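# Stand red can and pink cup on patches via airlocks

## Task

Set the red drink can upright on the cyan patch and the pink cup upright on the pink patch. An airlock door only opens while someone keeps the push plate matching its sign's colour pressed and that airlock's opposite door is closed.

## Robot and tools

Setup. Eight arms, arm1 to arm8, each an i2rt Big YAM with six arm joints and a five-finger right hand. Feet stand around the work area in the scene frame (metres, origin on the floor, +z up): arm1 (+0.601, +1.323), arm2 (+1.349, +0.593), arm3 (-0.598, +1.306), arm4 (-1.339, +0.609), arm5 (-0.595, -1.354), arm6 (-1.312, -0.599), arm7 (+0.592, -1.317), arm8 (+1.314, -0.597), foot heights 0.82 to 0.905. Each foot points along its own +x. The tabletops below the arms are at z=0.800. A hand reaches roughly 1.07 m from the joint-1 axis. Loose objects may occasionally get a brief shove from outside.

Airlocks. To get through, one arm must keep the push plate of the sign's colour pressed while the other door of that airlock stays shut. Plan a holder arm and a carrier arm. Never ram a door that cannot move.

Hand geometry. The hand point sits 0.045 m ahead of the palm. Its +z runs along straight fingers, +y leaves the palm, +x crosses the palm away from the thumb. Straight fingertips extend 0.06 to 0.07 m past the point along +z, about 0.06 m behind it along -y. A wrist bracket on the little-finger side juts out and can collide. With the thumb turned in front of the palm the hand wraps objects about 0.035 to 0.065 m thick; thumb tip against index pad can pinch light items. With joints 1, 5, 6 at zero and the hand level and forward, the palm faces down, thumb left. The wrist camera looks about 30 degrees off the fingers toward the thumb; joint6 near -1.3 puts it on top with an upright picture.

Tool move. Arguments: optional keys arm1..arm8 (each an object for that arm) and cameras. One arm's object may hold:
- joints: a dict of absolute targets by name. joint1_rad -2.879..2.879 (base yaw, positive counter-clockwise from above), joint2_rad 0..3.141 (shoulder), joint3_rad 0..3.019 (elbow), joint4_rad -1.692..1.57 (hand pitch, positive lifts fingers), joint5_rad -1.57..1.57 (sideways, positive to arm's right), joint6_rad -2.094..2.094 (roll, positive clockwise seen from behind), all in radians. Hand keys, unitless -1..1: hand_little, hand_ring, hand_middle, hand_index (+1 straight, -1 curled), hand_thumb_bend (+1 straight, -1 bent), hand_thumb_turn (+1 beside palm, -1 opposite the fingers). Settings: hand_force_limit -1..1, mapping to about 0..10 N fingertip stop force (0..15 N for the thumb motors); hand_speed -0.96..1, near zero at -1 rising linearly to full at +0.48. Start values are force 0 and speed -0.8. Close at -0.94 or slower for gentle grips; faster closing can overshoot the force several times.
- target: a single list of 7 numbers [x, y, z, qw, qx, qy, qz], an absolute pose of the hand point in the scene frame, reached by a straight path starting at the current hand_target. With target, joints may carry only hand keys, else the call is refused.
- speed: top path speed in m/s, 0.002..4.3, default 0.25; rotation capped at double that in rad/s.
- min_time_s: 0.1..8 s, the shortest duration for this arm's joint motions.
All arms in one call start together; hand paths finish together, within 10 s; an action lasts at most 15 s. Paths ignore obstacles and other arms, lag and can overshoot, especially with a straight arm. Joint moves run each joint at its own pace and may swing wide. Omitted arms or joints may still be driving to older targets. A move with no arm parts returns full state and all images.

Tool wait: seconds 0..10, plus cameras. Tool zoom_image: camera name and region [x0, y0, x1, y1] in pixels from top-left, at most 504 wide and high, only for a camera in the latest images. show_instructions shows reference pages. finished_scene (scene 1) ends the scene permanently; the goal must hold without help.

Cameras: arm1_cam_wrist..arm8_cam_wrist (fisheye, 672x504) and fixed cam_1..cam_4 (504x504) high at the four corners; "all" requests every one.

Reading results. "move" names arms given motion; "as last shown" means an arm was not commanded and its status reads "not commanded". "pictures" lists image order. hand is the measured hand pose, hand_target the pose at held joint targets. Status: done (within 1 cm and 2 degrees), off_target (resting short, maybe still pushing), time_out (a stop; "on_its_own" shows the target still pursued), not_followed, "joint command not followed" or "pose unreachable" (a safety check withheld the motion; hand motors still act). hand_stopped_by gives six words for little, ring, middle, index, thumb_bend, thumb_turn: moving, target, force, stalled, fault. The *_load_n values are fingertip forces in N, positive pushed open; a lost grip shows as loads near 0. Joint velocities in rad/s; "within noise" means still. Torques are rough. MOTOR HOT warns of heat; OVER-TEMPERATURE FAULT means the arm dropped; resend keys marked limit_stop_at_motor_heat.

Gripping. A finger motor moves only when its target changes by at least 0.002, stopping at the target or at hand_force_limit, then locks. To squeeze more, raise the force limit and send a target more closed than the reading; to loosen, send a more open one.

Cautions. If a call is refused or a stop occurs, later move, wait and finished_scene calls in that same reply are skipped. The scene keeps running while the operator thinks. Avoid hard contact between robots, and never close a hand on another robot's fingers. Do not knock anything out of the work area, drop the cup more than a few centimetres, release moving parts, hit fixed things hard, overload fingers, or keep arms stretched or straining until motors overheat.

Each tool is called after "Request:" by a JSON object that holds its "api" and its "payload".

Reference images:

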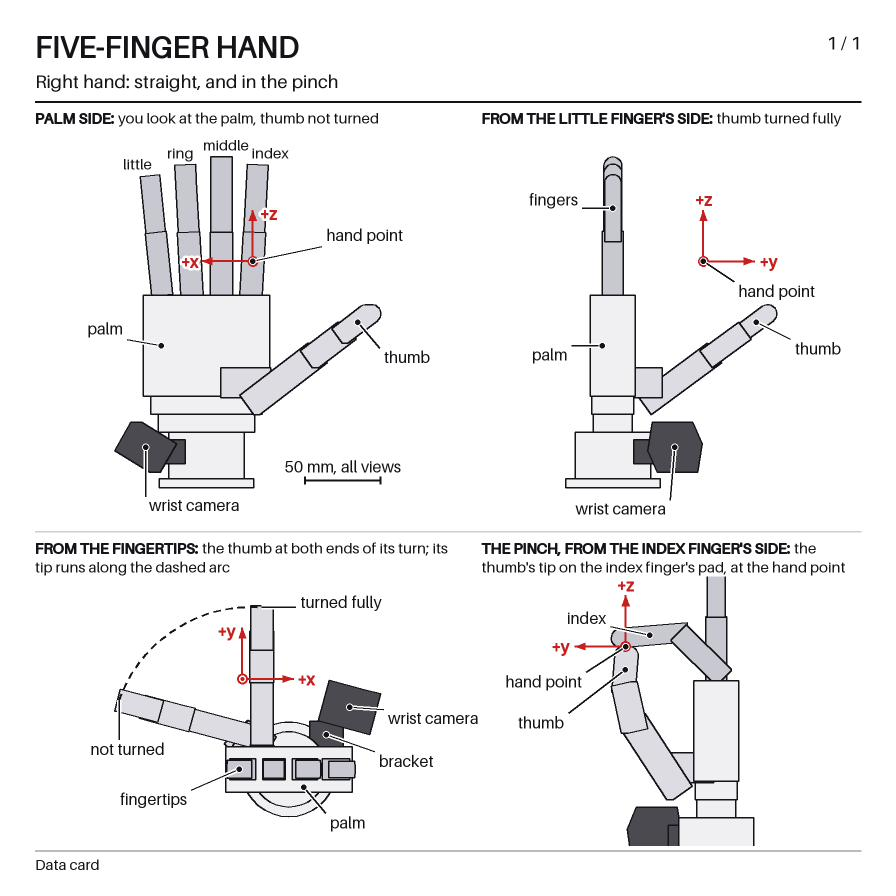

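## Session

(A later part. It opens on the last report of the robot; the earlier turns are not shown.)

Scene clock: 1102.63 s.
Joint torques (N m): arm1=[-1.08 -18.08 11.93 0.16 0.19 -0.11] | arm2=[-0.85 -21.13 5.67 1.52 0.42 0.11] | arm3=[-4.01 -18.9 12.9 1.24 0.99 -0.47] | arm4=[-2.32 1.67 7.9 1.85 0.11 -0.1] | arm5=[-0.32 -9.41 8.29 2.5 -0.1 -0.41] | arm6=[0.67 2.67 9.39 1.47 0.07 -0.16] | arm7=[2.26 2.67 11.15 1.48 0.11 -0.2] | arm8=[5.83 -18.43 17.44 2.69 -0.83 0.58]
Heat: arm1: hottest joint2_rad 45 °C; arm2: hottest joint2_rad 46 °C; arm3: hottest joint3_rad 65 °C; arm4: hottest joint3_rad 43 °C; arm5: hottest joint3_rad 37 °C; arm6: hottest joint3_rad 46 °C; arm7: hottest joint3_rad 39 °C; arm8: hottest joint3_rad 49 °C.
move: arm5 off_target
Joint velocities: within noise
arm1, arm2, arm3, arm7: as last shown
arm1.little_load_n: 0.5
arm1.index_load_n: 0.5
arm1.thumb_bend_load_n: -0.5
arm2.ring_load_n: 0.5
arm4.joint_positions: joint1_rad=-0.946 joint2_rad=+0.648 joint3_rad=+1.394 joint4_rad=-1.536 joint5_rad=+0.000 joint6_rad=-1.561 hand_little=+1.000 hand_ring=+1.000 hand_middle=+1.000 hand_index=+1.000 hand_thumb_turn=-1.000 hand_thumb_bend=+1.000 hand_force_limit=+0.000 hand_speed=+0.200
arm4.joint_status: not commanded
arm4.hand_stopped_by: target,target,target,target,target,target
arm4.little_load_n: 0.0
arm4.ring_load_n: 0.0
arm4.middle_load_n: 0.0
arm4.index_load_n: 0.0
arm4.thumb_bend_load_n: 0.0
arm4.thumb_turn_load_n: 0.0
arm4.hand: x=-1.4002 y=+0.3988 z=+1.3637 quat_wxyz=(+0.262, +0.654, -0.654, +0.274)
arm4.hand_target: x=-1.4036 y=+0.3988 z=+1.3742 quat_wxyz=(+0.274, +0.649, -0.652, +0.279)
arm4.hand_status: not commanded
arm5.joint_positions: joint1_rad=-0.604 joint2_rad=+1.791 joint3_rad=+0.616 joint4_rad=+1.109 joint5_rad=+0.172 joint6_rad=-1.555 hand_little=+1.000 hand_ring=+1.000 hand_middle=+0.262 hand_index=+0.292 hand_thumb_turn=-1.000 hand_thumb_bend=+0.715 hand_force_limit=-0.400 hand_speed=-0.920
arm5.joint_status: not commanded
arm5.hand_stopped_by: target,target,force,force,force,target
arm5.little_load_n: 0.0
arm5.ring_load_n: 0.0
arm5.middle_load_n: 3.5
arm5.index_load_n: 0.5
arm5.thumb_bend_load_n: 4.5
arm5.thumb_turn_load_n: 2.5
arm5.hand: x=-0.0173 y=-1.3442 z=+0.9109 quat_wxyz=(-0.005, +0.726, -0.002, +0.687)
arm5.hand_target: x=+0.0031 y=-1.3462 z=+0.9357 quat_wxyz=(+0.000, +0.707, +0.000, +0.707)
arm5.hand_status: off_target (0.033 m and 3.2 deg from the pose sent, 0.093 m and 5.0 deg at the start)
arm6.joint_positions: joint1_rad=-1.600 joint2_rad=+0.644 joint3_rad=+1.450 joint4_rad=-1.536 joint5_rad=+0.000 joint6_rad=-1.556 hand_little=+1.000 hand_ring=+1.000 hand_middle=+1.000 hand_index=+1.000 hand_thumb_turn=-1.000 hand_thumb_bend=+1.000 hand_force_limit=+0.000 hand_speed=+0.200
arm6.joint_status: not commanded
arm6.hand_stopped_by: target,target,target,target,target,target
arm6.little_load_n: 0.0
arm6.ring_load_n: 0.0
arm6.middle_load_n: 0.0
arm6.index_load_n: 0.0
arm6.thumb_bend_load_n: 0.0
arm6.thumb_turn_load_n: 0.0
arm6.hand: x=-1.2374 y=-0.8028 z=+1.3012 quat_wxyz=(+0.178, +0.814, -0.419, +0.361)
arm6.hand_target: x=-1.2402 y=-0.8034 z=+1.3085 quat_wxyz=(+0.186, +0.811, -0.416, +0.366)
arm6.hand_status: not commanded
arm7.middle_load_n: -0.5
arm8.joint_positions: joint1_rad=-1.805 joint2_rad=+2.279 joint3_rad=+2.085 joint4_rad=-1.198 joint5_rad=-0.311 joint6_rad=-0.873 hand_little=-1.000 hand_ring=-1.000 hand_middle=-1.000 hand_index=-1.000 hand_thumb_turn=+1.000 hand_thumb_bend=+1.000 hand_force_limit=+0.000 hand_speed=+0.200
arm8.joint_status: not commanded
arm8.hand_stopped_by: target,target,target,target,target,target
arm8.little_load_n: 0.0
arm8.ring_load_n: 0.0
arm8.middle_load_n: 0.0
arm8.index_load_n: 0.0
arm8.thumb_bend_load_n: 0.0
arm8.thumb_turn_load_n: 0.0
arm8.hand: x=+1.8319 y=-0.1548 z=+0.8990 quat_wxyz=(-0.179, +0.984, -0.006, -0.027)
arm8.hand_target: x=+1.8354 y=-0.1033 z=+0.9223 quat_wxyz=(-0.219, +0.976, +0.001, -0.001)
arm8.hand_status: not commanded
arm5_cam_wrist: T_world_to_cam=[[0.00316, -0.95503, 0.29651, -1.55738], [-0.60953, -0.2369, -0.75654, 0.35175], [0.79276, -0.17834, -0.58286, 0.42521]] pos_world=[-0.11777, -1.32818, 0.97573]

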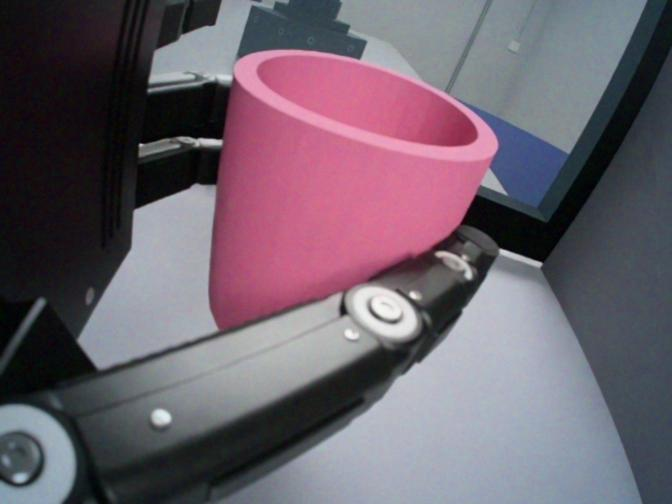

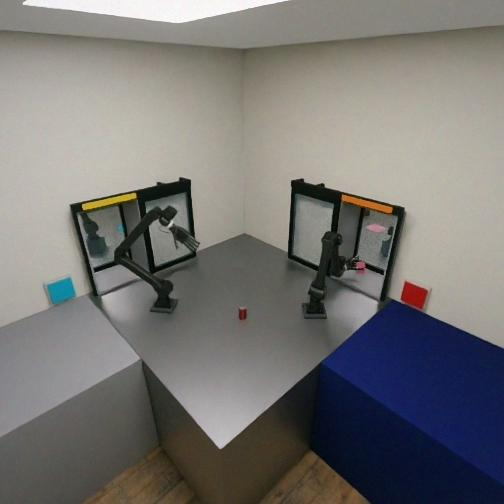

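Request:
{"api": "move", "payload": {"arm5": {"target": [0.02, -1.346, 0.89, 0, 0.7071, 0, 0.7071], "speed": 0.08}}}

Request:
{"api": "move", "payload": {"arm5": {"target": [0.02, -1.346, 0.872, 0, 0.7071, 0, 0.7071], "speed": 0.03}, "cameras": ["arm5_cam_wrist"]}}

Scene clock: 1109.37 s.
Joint torques (N m): arm1=[-1.73 -17.49 12.08 0.12 0.2 -0.24] | arm2=[-1.03 -20.84 5.98 1.62 0.38 0.14] | arm3=[-4.19 -18.96 12.85 1.29 1 -0.47] | arm4=[-2.37 1.61 7.9 1.85 0.11 -0.11] | arm5=[-0.73 -10.99 7.1 4.27 -0.1 -0.4] | arm6=[1.03 2.37 9.33 1.47 0.07 -0.18] | arm7=[2.37 2.67 11.21 1.48 0.11 -0.2] | arm8=[5.89 -18.32 17.43 2.69 -0.82 0.57]
Heat: arm1: hottest joint2_rad 45 °C; arm2: hottest joint2_rad 46 °C; arm3: hottest joint3_rad 65 °C; arm4: hottest joint3_rad 43 °C; arm5: hottest joint3_rad 38 °C; arm6: hottest joint3_rad 46 °C; arm7: hottest joint3_rad 39 °C; arm8: hottest joint3_rad 49 °C.
move: arm5 off_target
Joint velocities: within noise
arm1.joint_positions: joint1_rad=-1.814 joint2_rad=+2.061 joint3_rad=+1.627 joint4_rad=-1.075 joint5_rad=-0.107 joint6_rad=-0.939 hand_little=-1.000 hand_ring=-1.000 hand_middle=-1.000 hand_index=-1.000 hand_thumb_turn=+1.000 hand_thumb_bend=+1.000 hand_force_limit=+0.000 hand_speed=+0.200
arm1.joint_status: not commanded
arm1.hand_stopped_by: target,target,target,target,target,target
arm1.little_load_n: 0.0
arm1.ring_load_n: 0.0
arm1.middle_load_n: 0.0
arm1.index_load_n: 0.0
arm1.thumb_bend_load_n: 0.0
arm1.thumb_turn_load_n: 0.0
arm1.hand: x=+0.2783 y=+1.7838 z=+0.9013 quat_wxyz=(+0.038, -0.706, -0.706, +0.053)
arm1.hand_target: x=+0.2754 y=+1.7995 z=+0.9102 quat_wxyz=(+0.050, -0.705, -0.705, +0.049)
arm1.hand_status: not commanded
arm2, arm3, arm4, arm6, arm7, arm8: as last shown
arm2.ring_load_n: 0.0
arm5.joint_positions: joint1_rad=-0.610 joint2_rad=+1.952 joint3_rad=+0.668 joint4_rad=+1.187 joint5_rad=+0.166 joint6_rad=-1.556 hand_little=+1.000 hand_ring=+1.000 hand_middle=+0.262 hand_index=+0.292 hand_thumb_turn=-1.000 hand_thumb_bend=+0.715 hand_force_limit=-0.400 hand_speed=-0.920
arm5.joint_status: not commanded
arm5.hand_stopped_by: target,target,force,force,force,target
arm5.little_load_n: 0.0
arm5.ring_load_n: 0.0
arm5.middle_load_n: 3.5
arm5.index_load_n: 0.5
arm5.thumb_bend_load_n: 5.0
arm5.thumb_turn_load_n: 2.0
arm5.hand: x=-0.0028 y=-1.3440 z=+0.8606 quat_wxyz=(-0.003, +0.737, +0.000, +0.676)
arm5.hand_target: x=+0.0177 y=-1.3463 z=+0.8906 quat_wxyz=(+0.000, +0.707, +0.000, +0.707)
arm5.hand_status: off_target (0.037 m and 5.0 deg from the pose sent, 0.043 m and 3.3 deg at the start)
arm7.middle_load_n: 0.0
arm7.thumb_turn_load_n: 0.0
pictures: none

Scene clock: 1110.53 s.
Joint torques (N m): arm1=[-0.26 -17.9 11.74 -0.28 0.28 -0.16] | arm2=[-0.38 -20.66 5.79 1.68 0.43 0.16] | arm3=[-4.07 -18.9 12.93 1.28 0.98 -0.49] | arm4=[-2.2 1.61 7.9 1.84 0.11 -0.11] | arm5=[0.03 -10.64 6.53 3.49 -0.14 -0.38] | arm6=[0.97 2.26 9.39 1.58 0.05 -0.17] | arm7=[2.32 2.78 11.22 1.52 0.11 -0.21] | arm8=[5.89 -18.37 17.46 2.7 -0.82 0.58]
Heat: arm1: hottest joint2_rad 45 °C; arm2: hottest joint2_rad 46 °C; arm3: hottest joint3_rad 65 °C; arm4: hottest joint3_rad 43 °C; arm5: hottest joint3_rad 38 °C; arm6: hottest joint3_rad 46 °C; arm7: hottest joint3_rad 39 °C; arm8: hottest joint3_rad 49 °C.
move: arm5 off_target
Joint velocities: within noise
arm1, arm2, arm3, arm4, arm6, arm7, arm8: as last shown
arm1.ring_load_n: 0.5
arm2.thumb_turn_load_n: -0.5
arm4.thumb_turn_load_n: 0.5
arm5.joint_positions: joint1_rad=-0.612 joint2_rad=+2.000 joint3_rad=+0.686 joint4_rad=+1.249 joint5_rad=+0.166 joint6_rad=-1.564 hand_little=+1.000 hand_ring=+1.000 hand_middle=+0.262 hand_index=+0.292 hand_thumb_turn=-1.000 hand_thumb_bend=+0.715 hand_force_limit=-0.400 hand_speed=-0.920
arm5.joint_status: not commanded
arm5.hand_stopped_by: target,target,force,force,force,target
arm5.little_load_n: 0.0
arm5.ring_load_n: 0.0
arm5.middle_load_n: 3.0
arm5.index_load_n: 0.0
arm5.thumb_bend_load_n: 4.5
arm5.thumb_turn_load_n: 1.5
arm5.hand: x=+0.0034 y=-1.3440 z=+0.8562 quat_wxyz=(-0.002, +0.726, +0.001, +0.687)
arm5.hand_target: x=+0.0189 y=-1.3461 z=+0.8723 quat_wxyz=(+0.000, +0.707, +0.000, +0.707)
arm5.hand_status: off_target (0.023 m and 3.1 deg from the pose sent, 0.026 m and 5.0 deg at the start)
arm6.thumb_turn_load_n: 0.5
arm5_cam_wrist: T_world_to_cam=[[0.00198, -0.95255, 0.30438, -1.54442], [-0.60924, -0.24252, -0.75499, 0.31407], [0.79298, -0.18394, -0.58081, 0.36757]] pos_world=[-0.09707, -1.32735, 0.92071]

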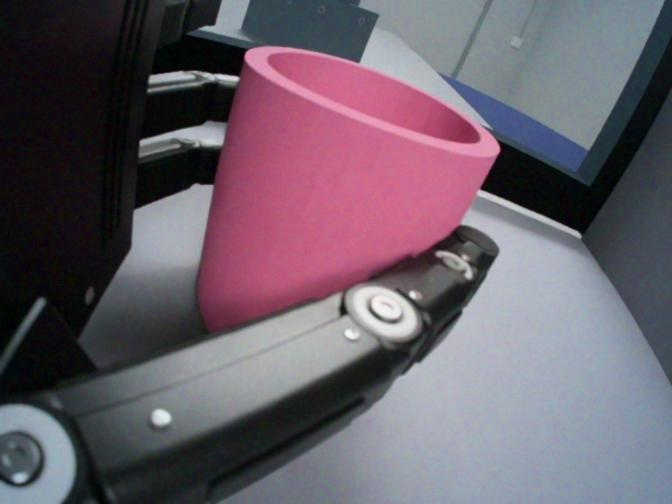

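Request:
{"api": "move", "payload": {"arm5": {"joints": {"hand_speed": -0.7, "hand_index": 1, "hand_middle": 1, "hand_thumb_bend": 1}}, "cameras": ["arm5_cam_wrist"]}}

Scene clock: 1125.73 s.
Joint torques (N m): arm1=[-1.79 -17.49 12.04 -0.08 0.19 -0.13] | arm2=[-0.85 -21.07 5.79 1.48 0.41 0.16] | arm3=[-4.07 -19.02 12.86 1.26 0.99 -0.47] | arm4=[-2.26 1.55 7.88 1.88 0.11 -0.11] | arm5=[1.08 -10.93 5.97 3.54 -0.07 -0.24] | arm6=[0.73 2.67 9.29 1.59 0.04 -0.15] | arm7=[2.43 2.55 11.19 1.5 0.11 -0.19] | arm8=[6.01 -18.37 17.46 2.69 -0.83 0.58]
Heat: arm1: hottest joint2_rad 45 °C; arm2: hottest joint2_rad 46 °C; arm3: hottest joint3_rad 65 °C; arm4: hottest joint3_rad 43 °C; arm5: hottest joint3_rad 38 °C; arm6: hottest joint3_rad 46 °C; arm7: hottest joint3_rad 40 °C; arm8: hottest joint3_rad 50 °C.
move: arm5 done
Joint velocities: within noise
arm1, arm2, arm3, arm4, arm6, arm7, arm8: as last shown
arm1.ring_load_n: 0.0
arm1.middle_load_n: 0.5
arm3.little_load_n: 0.5
arm4.thumb_turn_load_n: 0.0
arm5.joint_positions: joint1_rad=-0.612 joint2_rad=+2.000 joint3_rad=+0.691 joint4_rad=+1.249 joint5_rad=+0.165 joint6_rad=-1.568 hand_little=+1.000 hand_ring=+1.000 hand_middle=+1.000 hand_index=+1.000 hand_thumb_turn=-1.000 hand_thumb_bend=+1.000 hand_force_limit=-0.400 hand_speed=-0.700
arm5.joint_status: all done
arm5.hand_stopped_by: target,target,target,target,target,target
arm5.little_load_n: 0.0
arm5.ring_load_n: 0.0
arm5.middle_load_n: 0.0
arm5.index_load_n: -0.5
arm5.thumb_bend_load_n: 0.0
arm5.thumb_turn_load_n: 0.5
arm5.hand: x=+0.0055 y=-1.3438 z=+0.8582 quat_wxyz=(-0.001, +0.724, +0.002, +0.689)
arm5.hand_target: x=+0.0189 y=-1.3460 z=+0.8723 quat_wxyz=(+0.000, +0.707, +0.000, +0.707)
arm5.hand_status: not commanded
arm6.thumb_turn_load_n: 0.0
arm5_cam_wrist: T_world_to_cam=[[0.00132, -0.95167, 0.30711, -1.546], [-0.60532, -0.24522, -0.75727, 0.31526], [0.79598, -0.1849, -0.57639, 0.36202]] pos_world=[-0.09528, -1.32704, 0.9222]

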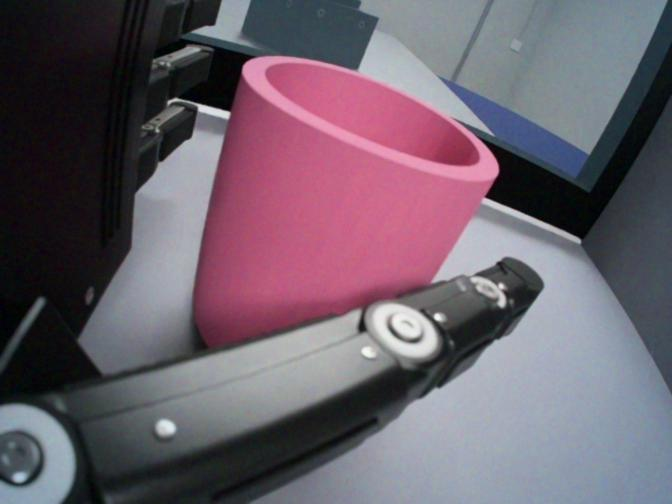

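Request:
{"api": "move", "payload": {"arm5": {"target": [-0.12, -1.346, 0.875, 0, 0.7071, 0, 0.7071], "speed": 0.12}, "cameras": ["arm5_cam_wrist"]}}

Request:
{"api": "move", "payload": {"arm5": {"target": [-0.26, -1.346, 0.90, 0, 0.7071, 0, 0.7071], "speed": 0.25}, "cameras": ["arm5_cam_wrist"]}}

Scene clock: 1134.53 s.
Joint torques (N m): arm1=[-1.44 -17.49 11.7 0.23 0.2 -0.15] | arm2=[-0.79 -20.72 5.85 1.43 0.44 0.14] | arm3=[-4.13 -19.02 12.85 1.26 0.98 -0.49] | arm4=[-2.37 1.55 7.91 1.87 0.11 -0.11] | arm5=[1.49 -10.29 1.2 3.36 0.12 -0.18] | arm6=[1.2 2.26 9.42 1.57 0.06 -0.2] | arm7=[2.37 2.67 11.17 1.54 0.11 -0.19] | arm8=[5.89 -18.43 17.4 2.67 -0.82 0.57]
Heat: arm1: hottest joint2_rad 45 °C; arm2: hottest joint2_rad 46 °C; arm3: hottest joint3_rad 66 °C; arm4: hottest joint3_rad 43 °C; arm5: hottest joint3_rad 38 °C; arm6: hottest joint3_rad 46 °C; arm7: hottest joint3_rad 40 °C; arm8: hottest joint3_rad 50 °C.
move: arm5 off_target
Joint velocities: within noise
arm1, arm2, arm4, arm6, arm7, arm8: as last shown
arm1.middle_load_n: 0.0
arm1.thumb_bend_load_n: -0.5
arm2.thumb_turn_load_n: 0.0
arm3.joint_positions: joint1_rad=+1.791 joint2_rad=+2.244 joint3_rad=+1.977 joint4_rad=-1.086 joint5_rad=+0.323 joint6_rad=+0.862 hand_little=-1.000 hand_ring=-1.000 hand_middle=-1.000 hand_index=-1.000 hand_thumb_turn=+1.000 hand_thumb_bend=+1.000 hand_force_limit=+0.000 hand_speed=+0.200
arm3.joint_status: not commanded
arm3.hand_stopped_by: target,target,target,target,target,target
arm3.little_load_n: 0.0
arm3.ring_load_n: 0.0
arm3.middle_load_n: 0.0
arm3.index_load_n: 0.0
arm3.thumb_bend_load_n: -0.5
arm3.thumb_turn_load_n: 0.0
arm3.hand: x=-0.1575 y=+1.8808 z=+0.9093 quat_wxyz=(-0.124, +0.700, -0.689, +0.140)
arm3.hand_target: x=-0.1027 y=+1.8737 z=+0.9215 quat_wxyz=(-0.154, +0.689, -0.691, +0.155)
arm3.hand_status: not commanded
arm5.joint_positions: joint1_rad=-0.552 joint2_rad=+1.931 joint3_rad=+0.358 joint4_rad=+1.533 joint5_rad=+0.236 joint6_rad=-1.568 hand_little=+1.000 hand_ring=+1.000 hand_middle=+1.000 hand_index=+1.000 hand_thumb_turn=-1.000 hand_thumb_bend=+1.000 hand_force_limit=-0.400 hand_speed=-0.700
arm5.joint_status: not commanded
arm5.hand_stopped_by: target,target,target,target,target,target
arm5.little_load_n: 0.0
arm5.ring_load_n: 0.0
arm5.middle_load_n: 0.0
arm5.index_load_n: 0.0
arm5.thumb_bend_load_n: -0.5
arm5.thumb_turn_load_n: 0.5
arm5.hand: x=-0.1182 y=-1.3494 z=+0.8633 quat_wxyz=(+0.002, +0.718, -0.002, +0.696)
arm5.hand_target: x=-0.1199 y=-1.3462 z=+0.8748 quat_wxyz=(+0.000, +0.707, +0.000, +0.707)
arm5.hand_status: off_target (0.012 m and 1.8 deg from the pose sent, 0.127 m and 2.9 deg at the start)
arm5_cam_wrist: T_world_to_cam=[[-0.015, -0.95168, 0.30673, -1.55434], [-0.59358, -0.23839, -0.76866, 0.26334], [0.80464, -0.19359, -0.56132, 0.43874]] pos_world=[-0.22003, -1.33152, 0.92545]

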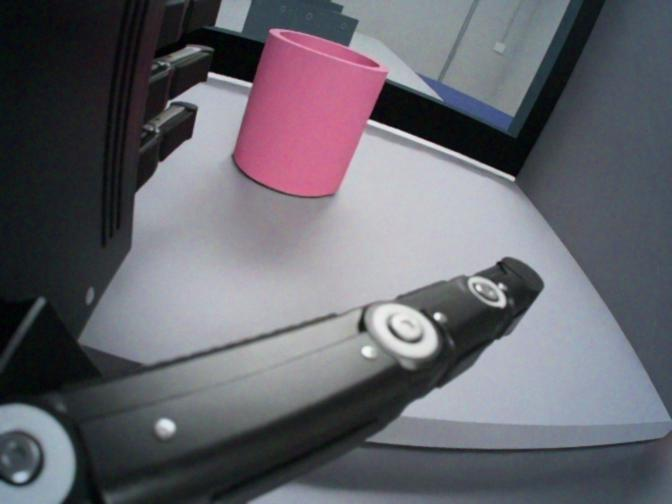

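Scene clock: 1135.87 s.
Joint torques (N m): arm1=[-1.14 -17.85 12.08 0.18 0.23 -0.09] | arm2=[-0.5 -20.42 5.82 1.44 0.39 0.06] | arm3=[-4.07 -19.08 12.81 1.2 0.99 -0.49] | arm4=[-2.2 1.61 7.9 1.87 0.11 -0.11] | arm5=[-0.15 -3.37 2.03 2.45 -0.12 -0.21] | arm6=[0.85 2.49 9.36 1.58 0.06 -0.15] | arm7=[2.32 2.61 11.23 1.5 0.1 -0.18] | arm8=[5.89 -18.43 17.44 2.67 -0.83 0.58]
Heat: arm1: hottest joint2_rad 45 °C; arm2: hottest joint2_rad 46 °C; arm3: hottest joint3_rad 66 °C; arm4: hottest joint3_rad 43 °C; arm5: hottest joint3_rad 38 °C; arm6: hottest joint3_rad 46 °C; arm7: hottest joint3_rad 40 °C; arm8: hottest joint3_rad 50 °C.
move: arm5 not_followed
Joint velocities: within noise
arm1, arm2, arm3, arm4, arm6, arm7, arm8: as last shown
arm1.ring_load_n: 0.5
arm1.thumb_bend_load_n: 0.0
arm2.middle_load_n: 0.5
arm3.thumb_bend_load_n: 0.0
arm5.joint_positions: joint1_rad=-0.429 joint2_rad=+1.729 joint3_rad=+0.067 joint4_rad=+1.555 joint5_rad=+0.365 joint6_rad=-1.555 hand_little=+1.000 hand_ring=+1.000 hand_middle=+1.000 hand_index=+1.000 hand_thumb_turn=-1.000 hand_thumb_bend=+1.000 hand_force_limit=-0.400 hand_speed=-0.700
arm5.joint_status: not commanded
arm5.hand_stopped_by: target,target,target,target,target,target
arm5.little_load_n: 0.0
arm5.ring_load_n: 0.0
arm5.middle_load_n: 0.0
arm5.index_load_n: 0.0
arm5.thumb_bend_load_n: 0.0
arm5.thumb_turn_load_n: 0.5
arm5.on_its_own: joint1_rad is held at -0.439, not at its first target -0.543; joint2_rad is held at +1.736, not at its first target +1.915; joint3_rad is held at +0.082, not at its first target +0.349; joint5_rad is held at +0.362, not at its first target +0.239
arm5.hand: x=-0.2298 y=-1.3531 z=+0.8815 quat_wxyz=(+0.010, +0.738, +0.001, +0.674)
arm5.hand_target: x=-0.2239 y=-1.3539 z=+0.8823 quat_wxyz=(+0.012, +0.736, -0.002, +0.677)
arm5.hand_status: not_followed (0.036 m and 5.3 deg from the pose sent, 0.146 m and 1.8 deg at the start; a joint's target at an end of its range on 37 of 40 steps)
arm6.middle_load_n: 0.5
arm7.thumb_turn_load_n: 0.5
arm8.little_load_n: -0.5
pose unreachable (arm5 arm): on one or more control steps of this call this arm could not follow its commanded pose, so it was not sent that pose on those steps. On the call's last step it was still not sent that pose. It may still have moved: this result reports where it is.
cause: moving toward the commanded pose would bring two parts of the arm too close to each other.
arm5_cam_wrist: T_world_to_cam=[[-0.00196, -0.9468, 0.32181, -1.56883], [-0.63989, -0.24611, -0.72799, 0.15319], [0.76847, -0.20734, -0.60537, 0.54989]] pos_world=[-0.32762, -1.33365, 0.94926]

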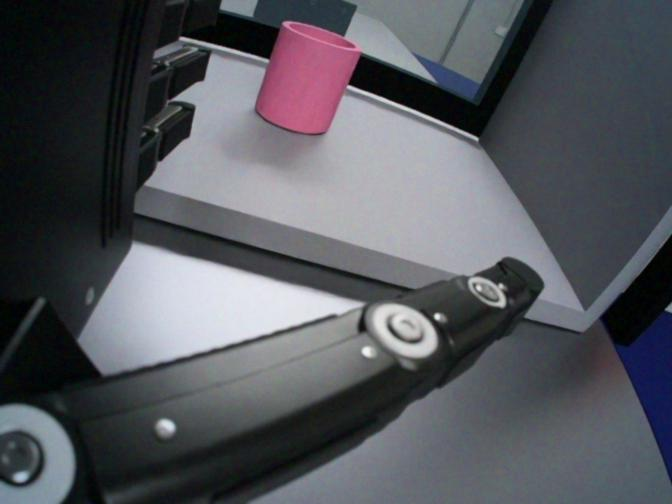

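Request:
{"api": "move", "payload": {"arm5": {"joints": {"joint1_rad": -0.43, "joint2_rad": 0.85, "joint3_rad": 0.12, "joint4_rad": 0.9, "joint5_rad": 0.33, "joint6_rad": -1.57}, "min_time_s": 1.5}}}

Request:
{"api": "move", "payload": {"arm5": {"joints": {"joint1_rad": 0.3, "joint2_rad": 0.7, "joint3_rad": 0.3, "joint4_rad": 0.645, "joint5_rad": 0.0, "joint6_rad": -1.57}, "min_time_s": 2}, "arm8": {"target": [1.84, -0.245, 0.92, -0.2164, 0.9763, 0, 0], "speed": 0.15}, "arm6": {"target": [-1.13, -0.90, 1.05, 0.3265, 0.6272, -0.3265, 0.6272], "speed": 0.25}, "cameras": ["cam_3", "cam_4", "arm6_cam_wrist"]}}

Scene clock: 1169.27 s.
Joint torques (N m): arm1=[-0.21 -18.14 12.15 0.13 0.14 -0.14] | arm2=[-1.38 -20.37 5.9 1.39 0.39 0.18] | arm3=[-4.13 -18.9 12.83 1.26 0.99 -0.46] | arm4=[-2.2 1.61 7.9 1.88 0.11 -0.1] | arm5=[0.67 0.09 11.02 1.85 -0.23 -0.28] | arm6=[1.38 2.49 9.42 1.62 0.05 -0.16] | arm7=[2.49 2.49 11.23 1.5 0.11 -0.19] | arm8=[5.83 -18.43 17.43 2.66 -0.82 0.58]
Heat: arm1: hottest joint2_rad 45 °C; arm2: hottest joint2_rad 46 °C; arm3: hottest joint3_rad 66 °C; arm4: hottest joint3_rad 43 °C; arm5: hottest joint3_rad 37 °C; arm6: hottest joint3_rad 46 °C; arm7: hottest joint3_rad 40 °C; arm8: hottest joint3_rad 50 °C.
move: arm5 done
Joint velocities: within noise
arm1, arm3, arm4, arm6, arm7, arm8: as last shown
arm1.ring_load_n: 0.0
arm2.joint_positions: joint1_rad=+1.804 joint2_rad=+1.947 joint3_rad=+1.517 joint4_rad=-0.919 joint5_rad=+0.358 joint6_rad=+0.946 hand_little=-1.000 hand_ring=-1.000 hand_middle=-1.000 hand_index=-1.000 hand_thumb_turn=+1.000 hand_thumb_bend=+1.000 hand_force_limit=+0.000 hand_speed=+0.200
arm2.joint_status: not commanded
arm2.hand_stopped_by: target,target,target,target,target,target
arm2.little_load_n: 0.0
arm2.ring_load_n: 0.5
arm2.middle_load_n: 0.0
arm2.index_load_n: -0.5
arm2.thumb_bend_load_n: 0.0
arm2.thumb_turn_load_n: 0.0
arm2.hand: x=+1.8735 y=+0.2569 z=+0.8984 quat_wxyz=(+0.013, +0.012, -0.978, +0.207)
arm2.hand_target: x=+1.8749 y=+0.2500 z=+0.9100 quat_wxyz=(+0.000, +0.000, -0.976, +0.216)
arm2.hand_status: not commanded
arm3.little_load_n: 0.5
arm4.thumb_bend_load_n: -0.5
arm5.joint_positions: joint1_rad=-0.429 joint2_rad=+0.856 joint3_rad=+0.067 joint4_rad=+0.910 joint5_rad=+0.333 joint6_rad=-1.562 hand_little=+1.000 hand_ring=+1.000 hand_middle=+1.000 hand_index=+1.000 hand_thumb_turn=-1.000 hand_thumb_bend=+1.000 hand_force_limit=-0.400 hand_speed=-0.700
arm5.joint_status: all done
arm5.hand_stopped_by: target,target,target,target,target,target
arm5.little_load_n: 0.0
arm5.ring_load_n: 0.5
arm5.middle_load_n: 0.0
arm5.index_load_n: 0.0
arm5.thumb_bend_load_n: 0.0
arm5.thumb_turn_load_n: 0.0
arm5.hand: x=-0.2413 y=-1.3524 z=+1.0118 quat_wxyz=(-0.027, +0.662, -0.012, +0.749)
arm5.hand_target: x=-0.2288 y=-1.3480 z=+1.0397 quat_wxyz=(-0.030, +0.644, -0.015, +0.764)
arm5.hand_status: not commanded
arm6.middle_load_n: 0.0
arm6.thumb_turn_load_n: 0.5
arm7.thumb_turn_load_n: 0.0
arm8.little_load_n: 0.0
pictures: none

Scene clock: 1171.90 s.
Joint torques (N m): arm1=[-0.79 -17.44 11.9 0.13 0.21 -0.1] | arm2=[-1.49 -20.89 5.83 1.55 0.41 0.14] | arm3=[-3.9 -19.02 12.9 1.31 1 -0.48] | arm4=[-2.32 1.67 7.88 1.85 0.11 -0.1] | arm5=[1.14 -0.03 12.94 1.77 -0.1 -0.25] | arm6=[2.67 2.61 9.87 2.11 0.17 -0.17] | arm7=[2.55 2.49 11.21 1.54 0.11 -0.2] | arm8=[1.49 -20.13 9.07 1.59 -0.29 -0.08]
Heat: arm1: hottest joint2_rad 45 °C; arm2: hottest joint2_rad 46 °C; arm3: hottest joint3_rad 66 °C; arm4: hottest joint3_rad 43 °C; arm5: hottest joint3_rad 38 °C; arm6: hottest joint3_rad 46 °C; arm7: hottest joint3_rad 40 °C; arm8: hottest joint3_rad 50 °C.
move: arm5 done; arm6 done; arm8 off_target
Joint velocities: within noise
arm1, arm2, arm3, arm4: as last shown
arm1.ring_load_n: 0.5
arm2.ring_load_n: 0.0
arm2.index_load_n: 0.0
arm3.thumb_bend_load_n: -0.5
arm4.thumb_bend_load_n: 0.0
arm5.joint_positions: joint1_rad=+0.292 joint2_rad=+0.708 joint3_rad=+0.238 joint4_rad=+0.655 joint5_rad=+0.003 joint6_rad=-1.562 hand_little=+1.000 hand_ring=+1.000 hand_middle=+1.000 hand_index=+1.000 hand_thumb_turn=-1.000 hand_thumb_bend=+1.000 hand_force_limit=-0.400 hand_speed=-0.700
arm5.joint_status: all done
arm5.hand_stopped_by: target,target,target,target,target,target
arm5.little_load_n: 0.0
arm5.ring_load_n: 0.0
arm5.middle_load_n: 0.0
arm5.index_load_n: 0.0
arm5.thumb_bend_load_n: 0.0
arm5.thumb_turn_load_n: 0.5
arm5.hand: x=-0.3585 y=-1.0432 z=+1.0992 quat_wxyz=(-0.396, +0.547, +0.323, +0.663)
arm5.hand_target: x=-0.3581 y=-1.0347 z=+1.1379 quat_wxyz=(-0.406, +0.524, +0.317, +0.679)
arm5.hand_status: not commanded
arm6.joint_positions: joint1_rad=-1.399 joint2_rad=+0.462 joint3_rad=+0.223 joint4_rad=+0.261 joint5_rad=+0.234 joint6_rad=-1.561 hand_little=+1.000 hand_ring=+1.000 hand_middle=+1.000 hand_index=+1.000 hand_thumb_turn=-1.000 hand_thumb_bend=+1.000 hand_force_limit=+0.000 hand_speed=+0.200
arm6.joint_status: not commanded
arm6.hand_stopped_by: target,target,target,target,target,target
arm6.little_load_n: 0.0
arm6.ring_load_n: 0.0
arm6.middle_load_n: 0.0
arm6.index_load_n: 0.0
arm6.thumb_bend_load_n: 0.0
arm6.thumb_turn_load_n: 0.5
arm6.hand: x=-1.1325 y=-0.9021 z=+1.0579 quat_wxyz=(+0.326, +0.620, -0.333, +0.631)
arm6.hand_target: x=-1.1301 y=-0.8999 z=+1.0500 quat_wxyz=(+0.326, +0.627, -0.326, +0.627)
arm6.hand_status: done (0.009 m and 1.2 deg from the pose sent, 0.290 m and 42.5 deg at the start)
arm7.joint_positions: joint1_rad=+1.061 joint2_rad=+0.012 joint3_rad=+0.302 joint4_rad=+0.365 joint5_rad=+0.120 joint6_rad=-1.627 hand_little=+1.000 hand_ring=+1.000 hand_middle=+1.000 hand_index=+1.000 hand_thumb_turn=-1.000 hand_thumb_bend=+1.000 hand_force_limit=-0.300 hand_speed=-0.600
arm7.joint_status: not commanded
arm7.hand_stopped_by: target,target,target,target,target,target
arm7.little_load_n: 0.0
arm7.ring_load_n: 0.0
arm7.middle_load_n: 0.0
arm7.index_load_n: 0.0
arm7.thumb_bend_load_n: 0.0
arm7.thumb_turn_load_n: 0.5
arm7.hand: x=+0.3540 y=-1.2682 z=+1.3471 quat_wxyz=(-0.898, +0.007, +0.440, -0.018)
arm7.hand_target: x=+0.3600 y=-1.2697 z=+1.3598 quat_wxyz=(-0.902, +0.004, +0.432, -0.020)
arm7.hand_status: not commanded
arm8.joint_positions: joint1_rad=-1.924 joint2_rad=+2.100 joint3_rad=+1.788 joint4_rad=-1.068 joint5_rad=-0.365 joint6_rad=-0.986 hand_little=-1.000 hand_ring=-1.000 hand_middle=-1.000 hand_index=-1.000 hand_thumb_turn=+1.000 hand_thumb_bend=+1.000 hand_force_limit=+0.000 hand_speed=+0.200
arm8.joint_status: not commanded
arm8.hand_stopped_by: target,target,target,target,target,target
arm8.little_load_n: 0.0
arm8.ring_load_n: 0.5
arm8.middle_load_n: 0.0
arm8.index_load_n: 0.0
arm8.thumb_bend_load_n: 0.0
arm8.thumb_turn_load_n: 0.0
arm8.hand: x=+1.8335 y=-0.2434 z=+0.9039 quat_wxyz=(-0.206, +0.978, -0.005, -0.016)
arm8.hand_target: x=+1.8399 y=-0.2451 z=+0.9199 quat_wxyz=(-0.216, +0.976, +0.000, +0.000)
arm8.hand_status: off_target (0.017 m and 2.3 deg from the pose sent, 0.093 m and 5.4 deg at the start)
pictures: arm6_cam_wrist, cam_3, cam_4
arm6_cam_wrist: T_world_to_cam=[[-0.79632, -0.55232, 0.24658, -1.66155], [-0.46293, 0.29413, -0.83617, 0.62185], [0.38931, -0.78002, -0.48991, 0.36852]] pos_world=[-1.17873, -0.81317, 1.11023]

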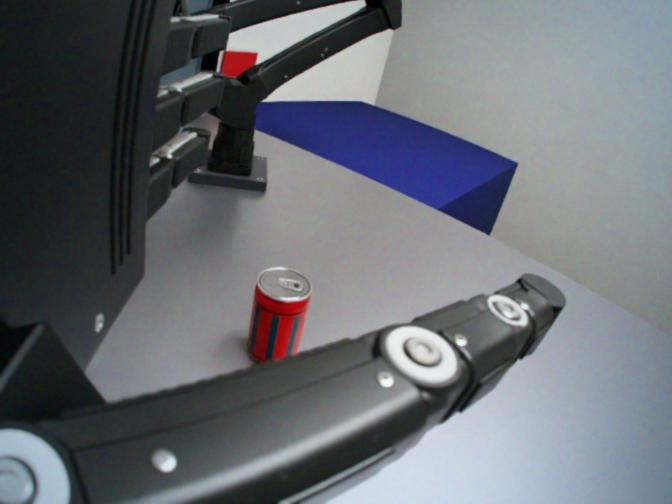

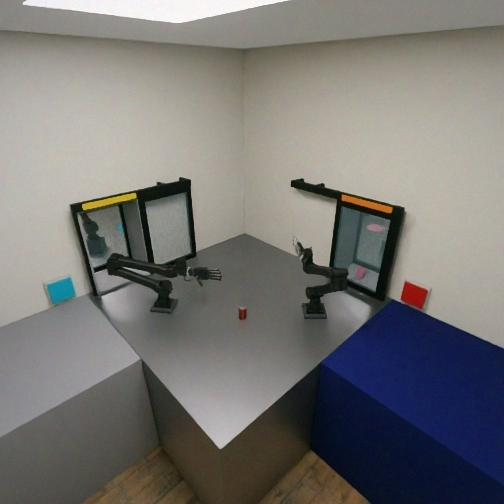

